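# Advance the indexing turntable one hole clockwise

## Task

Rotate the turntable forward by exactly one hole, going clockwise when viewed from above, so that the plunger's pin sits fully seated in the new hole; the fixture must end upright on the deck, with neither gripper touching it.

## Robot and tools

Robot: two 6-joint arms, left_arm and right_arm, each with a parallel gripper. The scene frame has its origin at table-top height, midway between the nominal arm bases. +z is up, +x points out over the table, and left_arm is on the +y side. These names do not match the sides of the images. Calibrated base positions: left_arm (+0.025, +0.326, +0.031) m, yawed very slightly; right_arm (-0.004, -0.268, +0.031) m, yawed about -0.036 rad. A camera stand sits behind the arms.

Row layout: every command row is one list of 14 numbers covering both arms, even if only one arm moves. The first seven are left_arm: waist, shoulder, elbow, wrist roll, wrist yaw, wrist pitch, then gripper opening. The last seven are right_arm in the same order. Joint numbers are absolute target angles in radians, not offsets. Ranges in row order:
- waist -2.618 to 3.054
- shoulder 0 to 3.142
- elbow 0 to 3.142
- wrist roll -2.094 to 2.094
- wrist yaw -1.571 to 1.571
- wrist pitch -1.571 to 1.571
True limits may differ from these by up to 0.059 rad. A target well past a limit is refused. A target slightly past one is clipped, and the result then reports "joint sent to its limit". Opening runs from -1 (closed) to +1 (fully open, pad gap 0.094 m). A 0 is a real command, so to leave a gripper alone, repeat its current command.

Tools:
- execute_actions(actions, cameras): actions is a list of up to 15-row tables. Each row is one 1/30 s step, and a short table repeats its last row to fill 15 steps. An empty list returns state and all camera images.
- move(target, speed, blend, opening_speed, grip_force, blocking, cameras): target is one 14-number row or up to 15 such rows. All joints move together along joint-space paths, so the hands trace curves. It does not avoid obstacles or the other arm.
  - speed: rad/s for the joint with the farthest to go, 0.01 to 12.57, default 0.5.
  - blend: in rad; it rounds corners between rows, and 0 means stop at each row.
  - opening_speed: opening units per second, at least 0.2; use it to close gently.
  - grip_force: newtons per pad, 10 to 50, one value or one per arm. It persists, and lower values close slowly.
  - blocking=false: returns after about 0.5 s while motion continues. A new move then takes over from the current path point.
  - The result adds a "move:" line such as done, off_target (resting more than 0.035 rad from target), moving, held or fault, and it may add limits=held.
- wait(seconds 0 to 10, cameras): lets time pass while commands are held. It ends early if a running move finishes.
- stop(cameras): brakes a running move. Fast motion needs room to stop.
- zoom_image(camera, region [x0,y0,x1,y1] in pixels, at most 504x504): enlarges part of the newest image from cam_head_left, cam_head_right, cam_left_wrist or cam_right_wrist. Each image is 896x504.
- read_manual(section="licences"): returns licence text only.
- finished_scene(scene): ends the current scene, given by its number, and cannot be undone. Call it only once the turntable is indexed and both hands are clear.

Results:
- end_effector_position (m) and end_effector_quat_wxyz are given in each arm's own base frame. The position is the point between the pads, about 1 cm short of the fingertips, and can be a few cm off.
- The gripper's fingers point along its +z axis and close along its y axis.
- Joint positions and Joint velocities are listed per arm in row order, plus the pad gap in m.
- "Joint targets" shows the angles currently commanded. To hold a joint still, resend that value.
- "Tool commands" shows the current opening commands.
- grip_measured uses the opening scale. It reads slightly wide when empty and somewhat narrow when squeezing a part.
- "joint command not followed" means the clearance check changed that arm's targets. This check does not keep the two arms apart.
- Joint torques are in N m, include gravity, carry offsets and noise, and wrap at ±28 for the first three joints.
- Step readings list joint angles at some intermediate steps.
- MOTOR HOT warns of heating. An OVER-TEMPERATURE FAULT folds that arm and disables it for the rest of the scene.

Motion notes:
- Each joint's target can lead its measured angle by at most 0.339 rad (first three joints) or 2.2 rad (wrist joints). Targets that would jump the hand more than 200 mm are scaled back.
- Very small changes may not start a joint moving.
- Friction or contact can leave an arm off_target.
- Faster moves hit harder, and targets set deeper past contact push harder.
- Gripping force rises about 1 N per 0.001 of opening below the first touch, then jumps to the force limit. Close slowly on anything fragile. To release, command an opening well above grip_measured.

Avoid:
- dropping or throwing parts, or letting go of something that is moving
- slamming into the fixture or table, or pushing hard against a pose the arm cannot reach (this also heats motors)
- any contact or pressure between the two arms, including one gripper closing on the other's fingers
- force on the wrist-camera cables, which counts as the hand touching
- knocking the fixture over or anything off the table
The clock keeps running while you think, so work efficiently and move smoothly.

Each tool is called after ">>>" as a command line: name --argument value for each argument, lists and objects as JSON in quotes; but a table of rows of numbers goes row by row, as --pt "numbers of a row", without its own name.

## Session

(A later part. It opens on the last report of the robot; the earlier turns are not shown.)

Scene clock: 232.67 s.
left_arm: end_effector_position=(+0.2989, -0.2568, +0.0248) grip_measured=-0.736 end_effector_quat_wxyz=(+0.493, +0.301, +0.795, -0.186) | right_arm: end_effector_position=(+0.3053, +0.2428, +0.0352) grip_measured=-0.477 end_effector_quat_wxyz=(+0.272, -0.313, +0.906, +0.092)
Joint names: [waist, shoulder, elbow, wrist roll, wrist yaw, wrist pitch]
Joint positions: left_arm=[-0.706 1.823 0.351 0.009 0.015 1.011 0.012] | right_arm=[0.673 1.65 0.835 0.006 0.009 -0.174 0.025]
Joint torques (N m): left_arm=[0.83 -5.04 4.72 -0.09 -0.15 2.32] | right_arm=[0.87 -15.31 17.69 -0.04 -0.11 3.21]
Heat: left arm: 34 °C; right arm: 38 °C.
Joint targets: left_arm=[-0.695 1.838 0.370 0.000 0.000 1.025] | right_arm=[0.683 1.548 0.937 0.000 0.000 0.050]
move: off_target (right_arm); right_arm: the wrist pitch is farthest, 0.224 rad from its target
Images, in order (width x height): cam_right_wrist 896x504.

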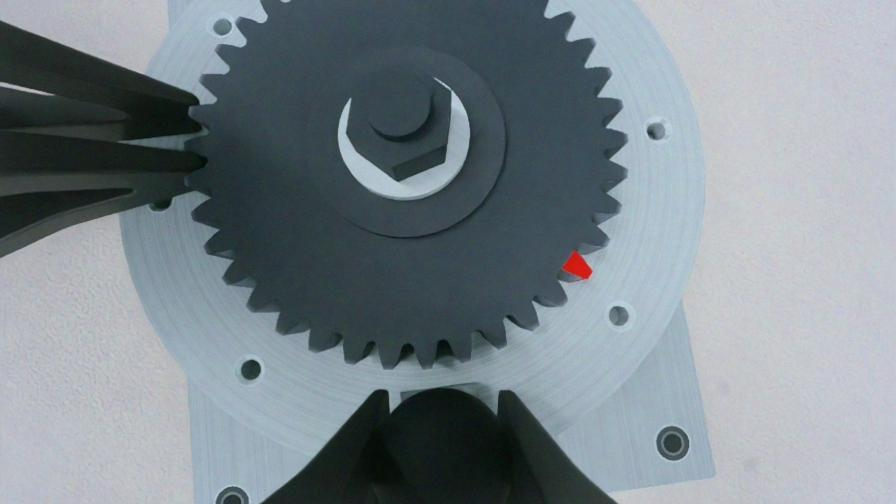

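>>> move --target '[-0.695,1.838,0.370,0,0,1.025,-0.735,0.676,1.635,0.80,0,0,-0.10,-1]' --speed 0.15 --cameras '["cam_right_wrist"]'

Scene clock: 239.87 s.
left_arm: end_effector_position=(+0.2992, -0.2565, +0.0248) grip_measured=-0.736 end_effector_quat_wxyz=(+0.493, +0.300, +0.795, -0.185) | right_arm: end_effector_position=(+0.3027, +0.2407, +0.0291) grip_measured=-0.477 end_effector_quat_wxyz=(+0.275, -0.312, +0.905, +0.093)
Joint names: [waist, shoulder, elbow, wrist roll, wrist yaw, wrist pitch]
Joint positions: left_arm=[-0.706 1.823 0.351 0.009 0.012 1.011 0.012] | right_arm=[0.673 1.65 0.801 0.006 0.009 -0.134 0.025]
Joint torques (N m): left_arm=[0.83 -5.03 4.68 -0.1 -0.12 2.3] | right_arm=[0.21 -8.12 7.34 -0.03 -0.1 1.49]
Heat: left arm: 34 °C; right arm: 39 °C.
Joint targets: left_arm=[-0.695 1.838 0.370 0.000 0.000 1.025] | right_arm=[0.676 1.635 0.800 0.000 0.000 -0.100]
move: done
Images, in order (width x height): cam_right_wrist 896x504.

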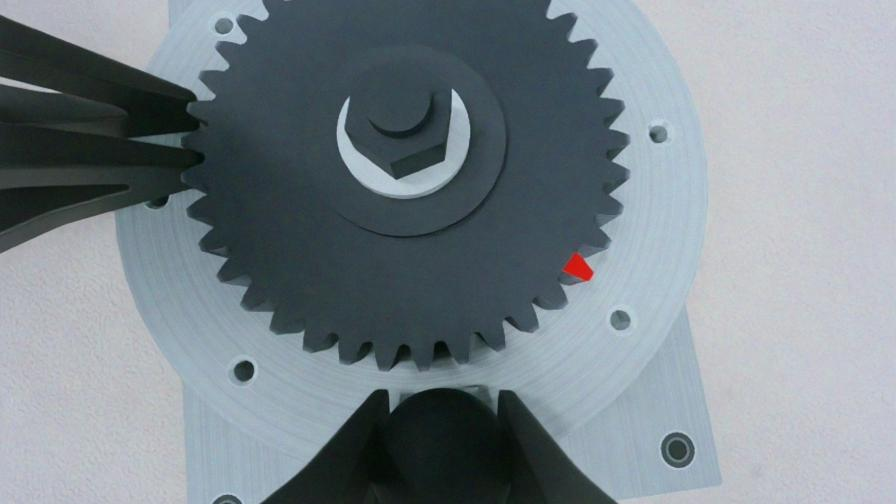

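>>> move --target '[-0.692,1.838,0.370,0,0,1.025,-0.735,0.676,1.65,0.775,0,0,-0.115,-1]' --speed 0.1 --cameras '["cam_right_wrist"]'

Scene clock: 246.53 s.
left_arm: end_effector_position=(+0.2994, -0.2563, +0.0248) grip_measured=-0.736 end_effector_quat_wxyz=(+0.493, +0.300, +0.795, -0.184) | right_arm: end_effector_position=(+0.3024, +0.2404, +0.0271) grip_measured=-0.477 end_effector_quat_wxyz=(+0.279, -0.312, +0.903, +0.094)
Joint names: [waist, shoulder, elbow, wrist roll, wrist yaw, wrist pitch]
Joint positions: left_arm=[-0.705 1.823 0.351 0.009 0.012 1.011 0.012] | right_arm=[0.673 1.65 0.786 0.006 0.009 -0.11 0.025]
Joint torques (N m): left_arm=[1.03 -5.05 4.71 -0.09 -0.12 2.3] | right_arm=[0.2 -6.89 6.46 -0.04 -0.11 1.16]
Heat: left arm: 35 °C; right arm: 37 °C.
Joint targets: left_arm=[-0.692 1.838 0.370 0.000 0.000 1.025] | right_arm=[0.676 1.650 0.775 0.000 0.000 -0.115]
move: done
Images, in order (width x height): cam_right_wrist 896x504.

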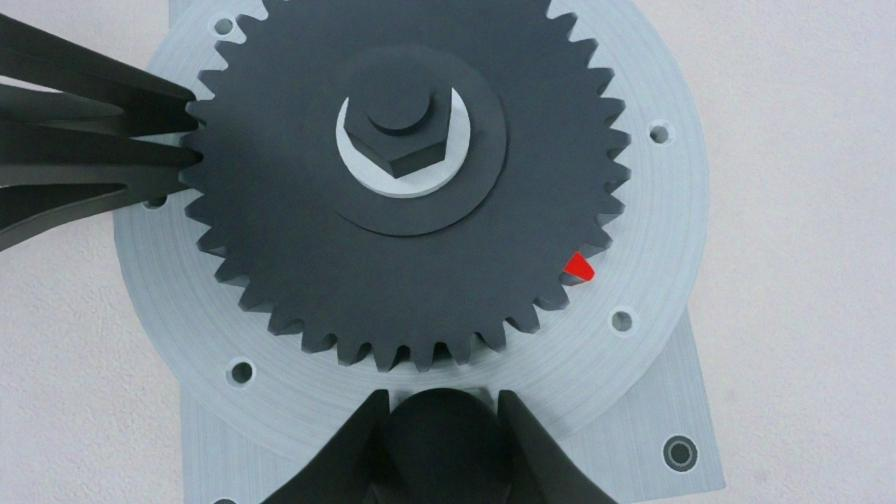

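>>> move --target '[-0.675,1.838,0.370,0,0,1.025,-0.735,0.676,1.66,0.765,0,0,-0.125,-1]' --speed 0.1 --cameras '["cam_right_wrist"]'

Scene clock: 252.97 s.
left_arm: end_effector_position=(+0.2999, -0.2556, +0.0248) grip_measured=-0.736 end_effector_quat_wxyz=(+0.492, +0.300, +0.795, -0.189) | right_arm: end_effector_position=(+0.3022, +0.2403, +0.0265) grip_measured=-0.477 end_effector_quat_wxyz=(+0.280, -0.312, +0.903, +0.094)
Joint names: [waist, shoulder, elbow, wrist roll, wrist yaw, wrist pitch]
Joint positions: left_arm=[-0.695 1.823 0.351 0.009 0.03 1.011 0.012] | right_arm=[0.673 1.65 0.78 0.006 0.009 -0.102 0.025]
Joint torques (N m): left_arm=[1.59 -5.07 4.68 -0.1 -0.3 2.3] | right_arm=[0.21 -6.16 6.05 -0.02 -0.1 1.01]
Heat: left arm: 35 °C; right arm: 36 °C.
Joint targets: left_arm=[-0.675 1.838 0.370 0.000 0.000 1.025] | right_arm=[0.676 1.660 0.765 0.000 0.000 -0.125]
move: done
Images, in order (width x height): cam_right_wrist 896x504.

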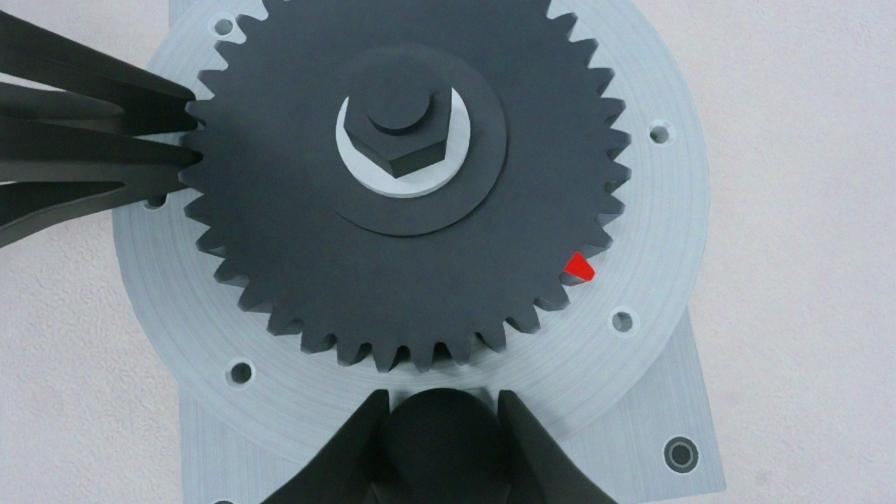

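Disc locked and z back to original .0265: seated. Release both and retreat.

>>> move --pt "-0.695 1.838 0.370 0 0 1.025 -0.735 0.673 1.65 0.78 0 0 -0.11 0.3" --pt "-0.697 1.757 0.335 0 0 0.98 -0.735 0.673 1.62 0.79 0 0 -0.15 0.3" --pt "-0.70 1.55 0.25 0 0 0.85 -0.735 0.69 1.42 0.75 0 0 -0.30 0.3" --pt "-0.70 1.2 0.03 0 0 0.74 -0.735 0.69 1.25 0.75 0 0 -0.4 0.3" --speed 0.25 --blend '[0,0.02,0.03,0]' --opening_speed 1.0 --cameras '["cam_right_wrist","cam_left_wrist"]'

Scene clock: 264.67 s.
left_arm: end_effector_position=(+0.2369, -0.1976, +0.0637) grip_measured=-0.736 end_effector_quat_wxyz=(+0.515, +0.290, +0.785, -0.186) | right_arm: end_effector_position=(+0.2650, +0.2141, +0.1062) grip_measured=+0.298 end_effector_quat_wxyz=(+0.310, -0.312, +0.892, +0.107)
Joint names: [waist, shoulder, elbow, wrist roll, wrist yaw, wrist pitch]
Joint positions: left_arm=[-0.695 1.214 0.045 0.009 0.005 0.759 0.012] | right_arm=[0.681 1.274 0.76 0.006 0.009 -0.39 0.061]
Joint torques (N m): left_arm=[-0.39 -3.33 3.44 -0.08 -0.07 1.92] | right_arm=[0.77 -6.13 7.61 -0.04 -0.1 1.19]
Heat: left arm: 35 °C; right arm: 35 °C.
Joint targets: left_arm=[-0.700 1.200 0.030 0.000 0.000 0.740] | right_arm=[0.690 1.250 0.750 0.000 0.000 -0.400]
move: done
Images, in order (width x height): cam_left_wrist 896x504, cam_right_wrist 896x504.

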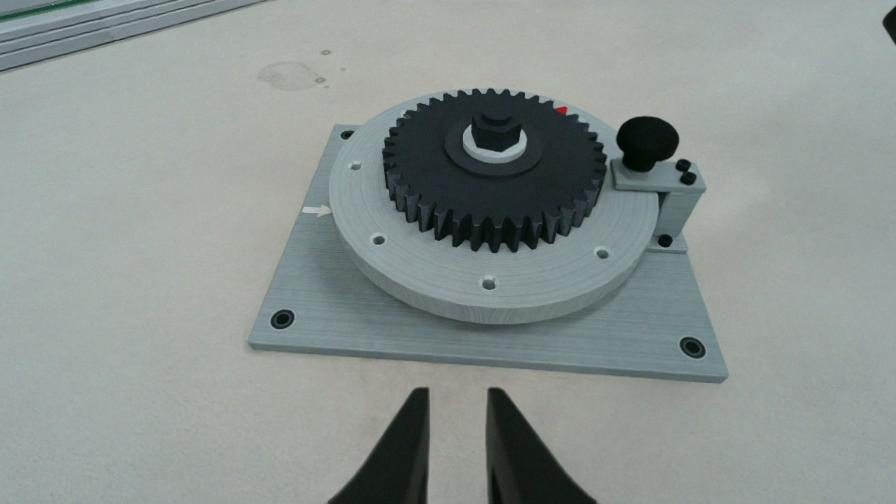

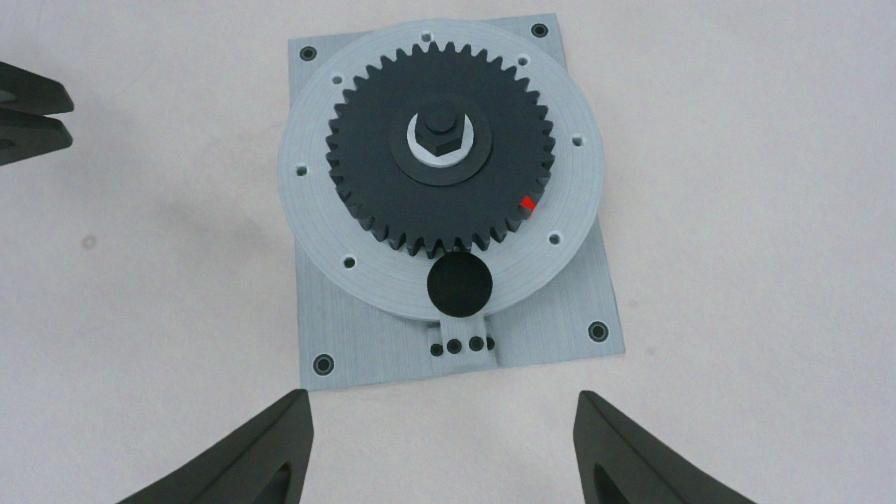

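>>> finished_scene --scene 2

The scene is finished: the task was done.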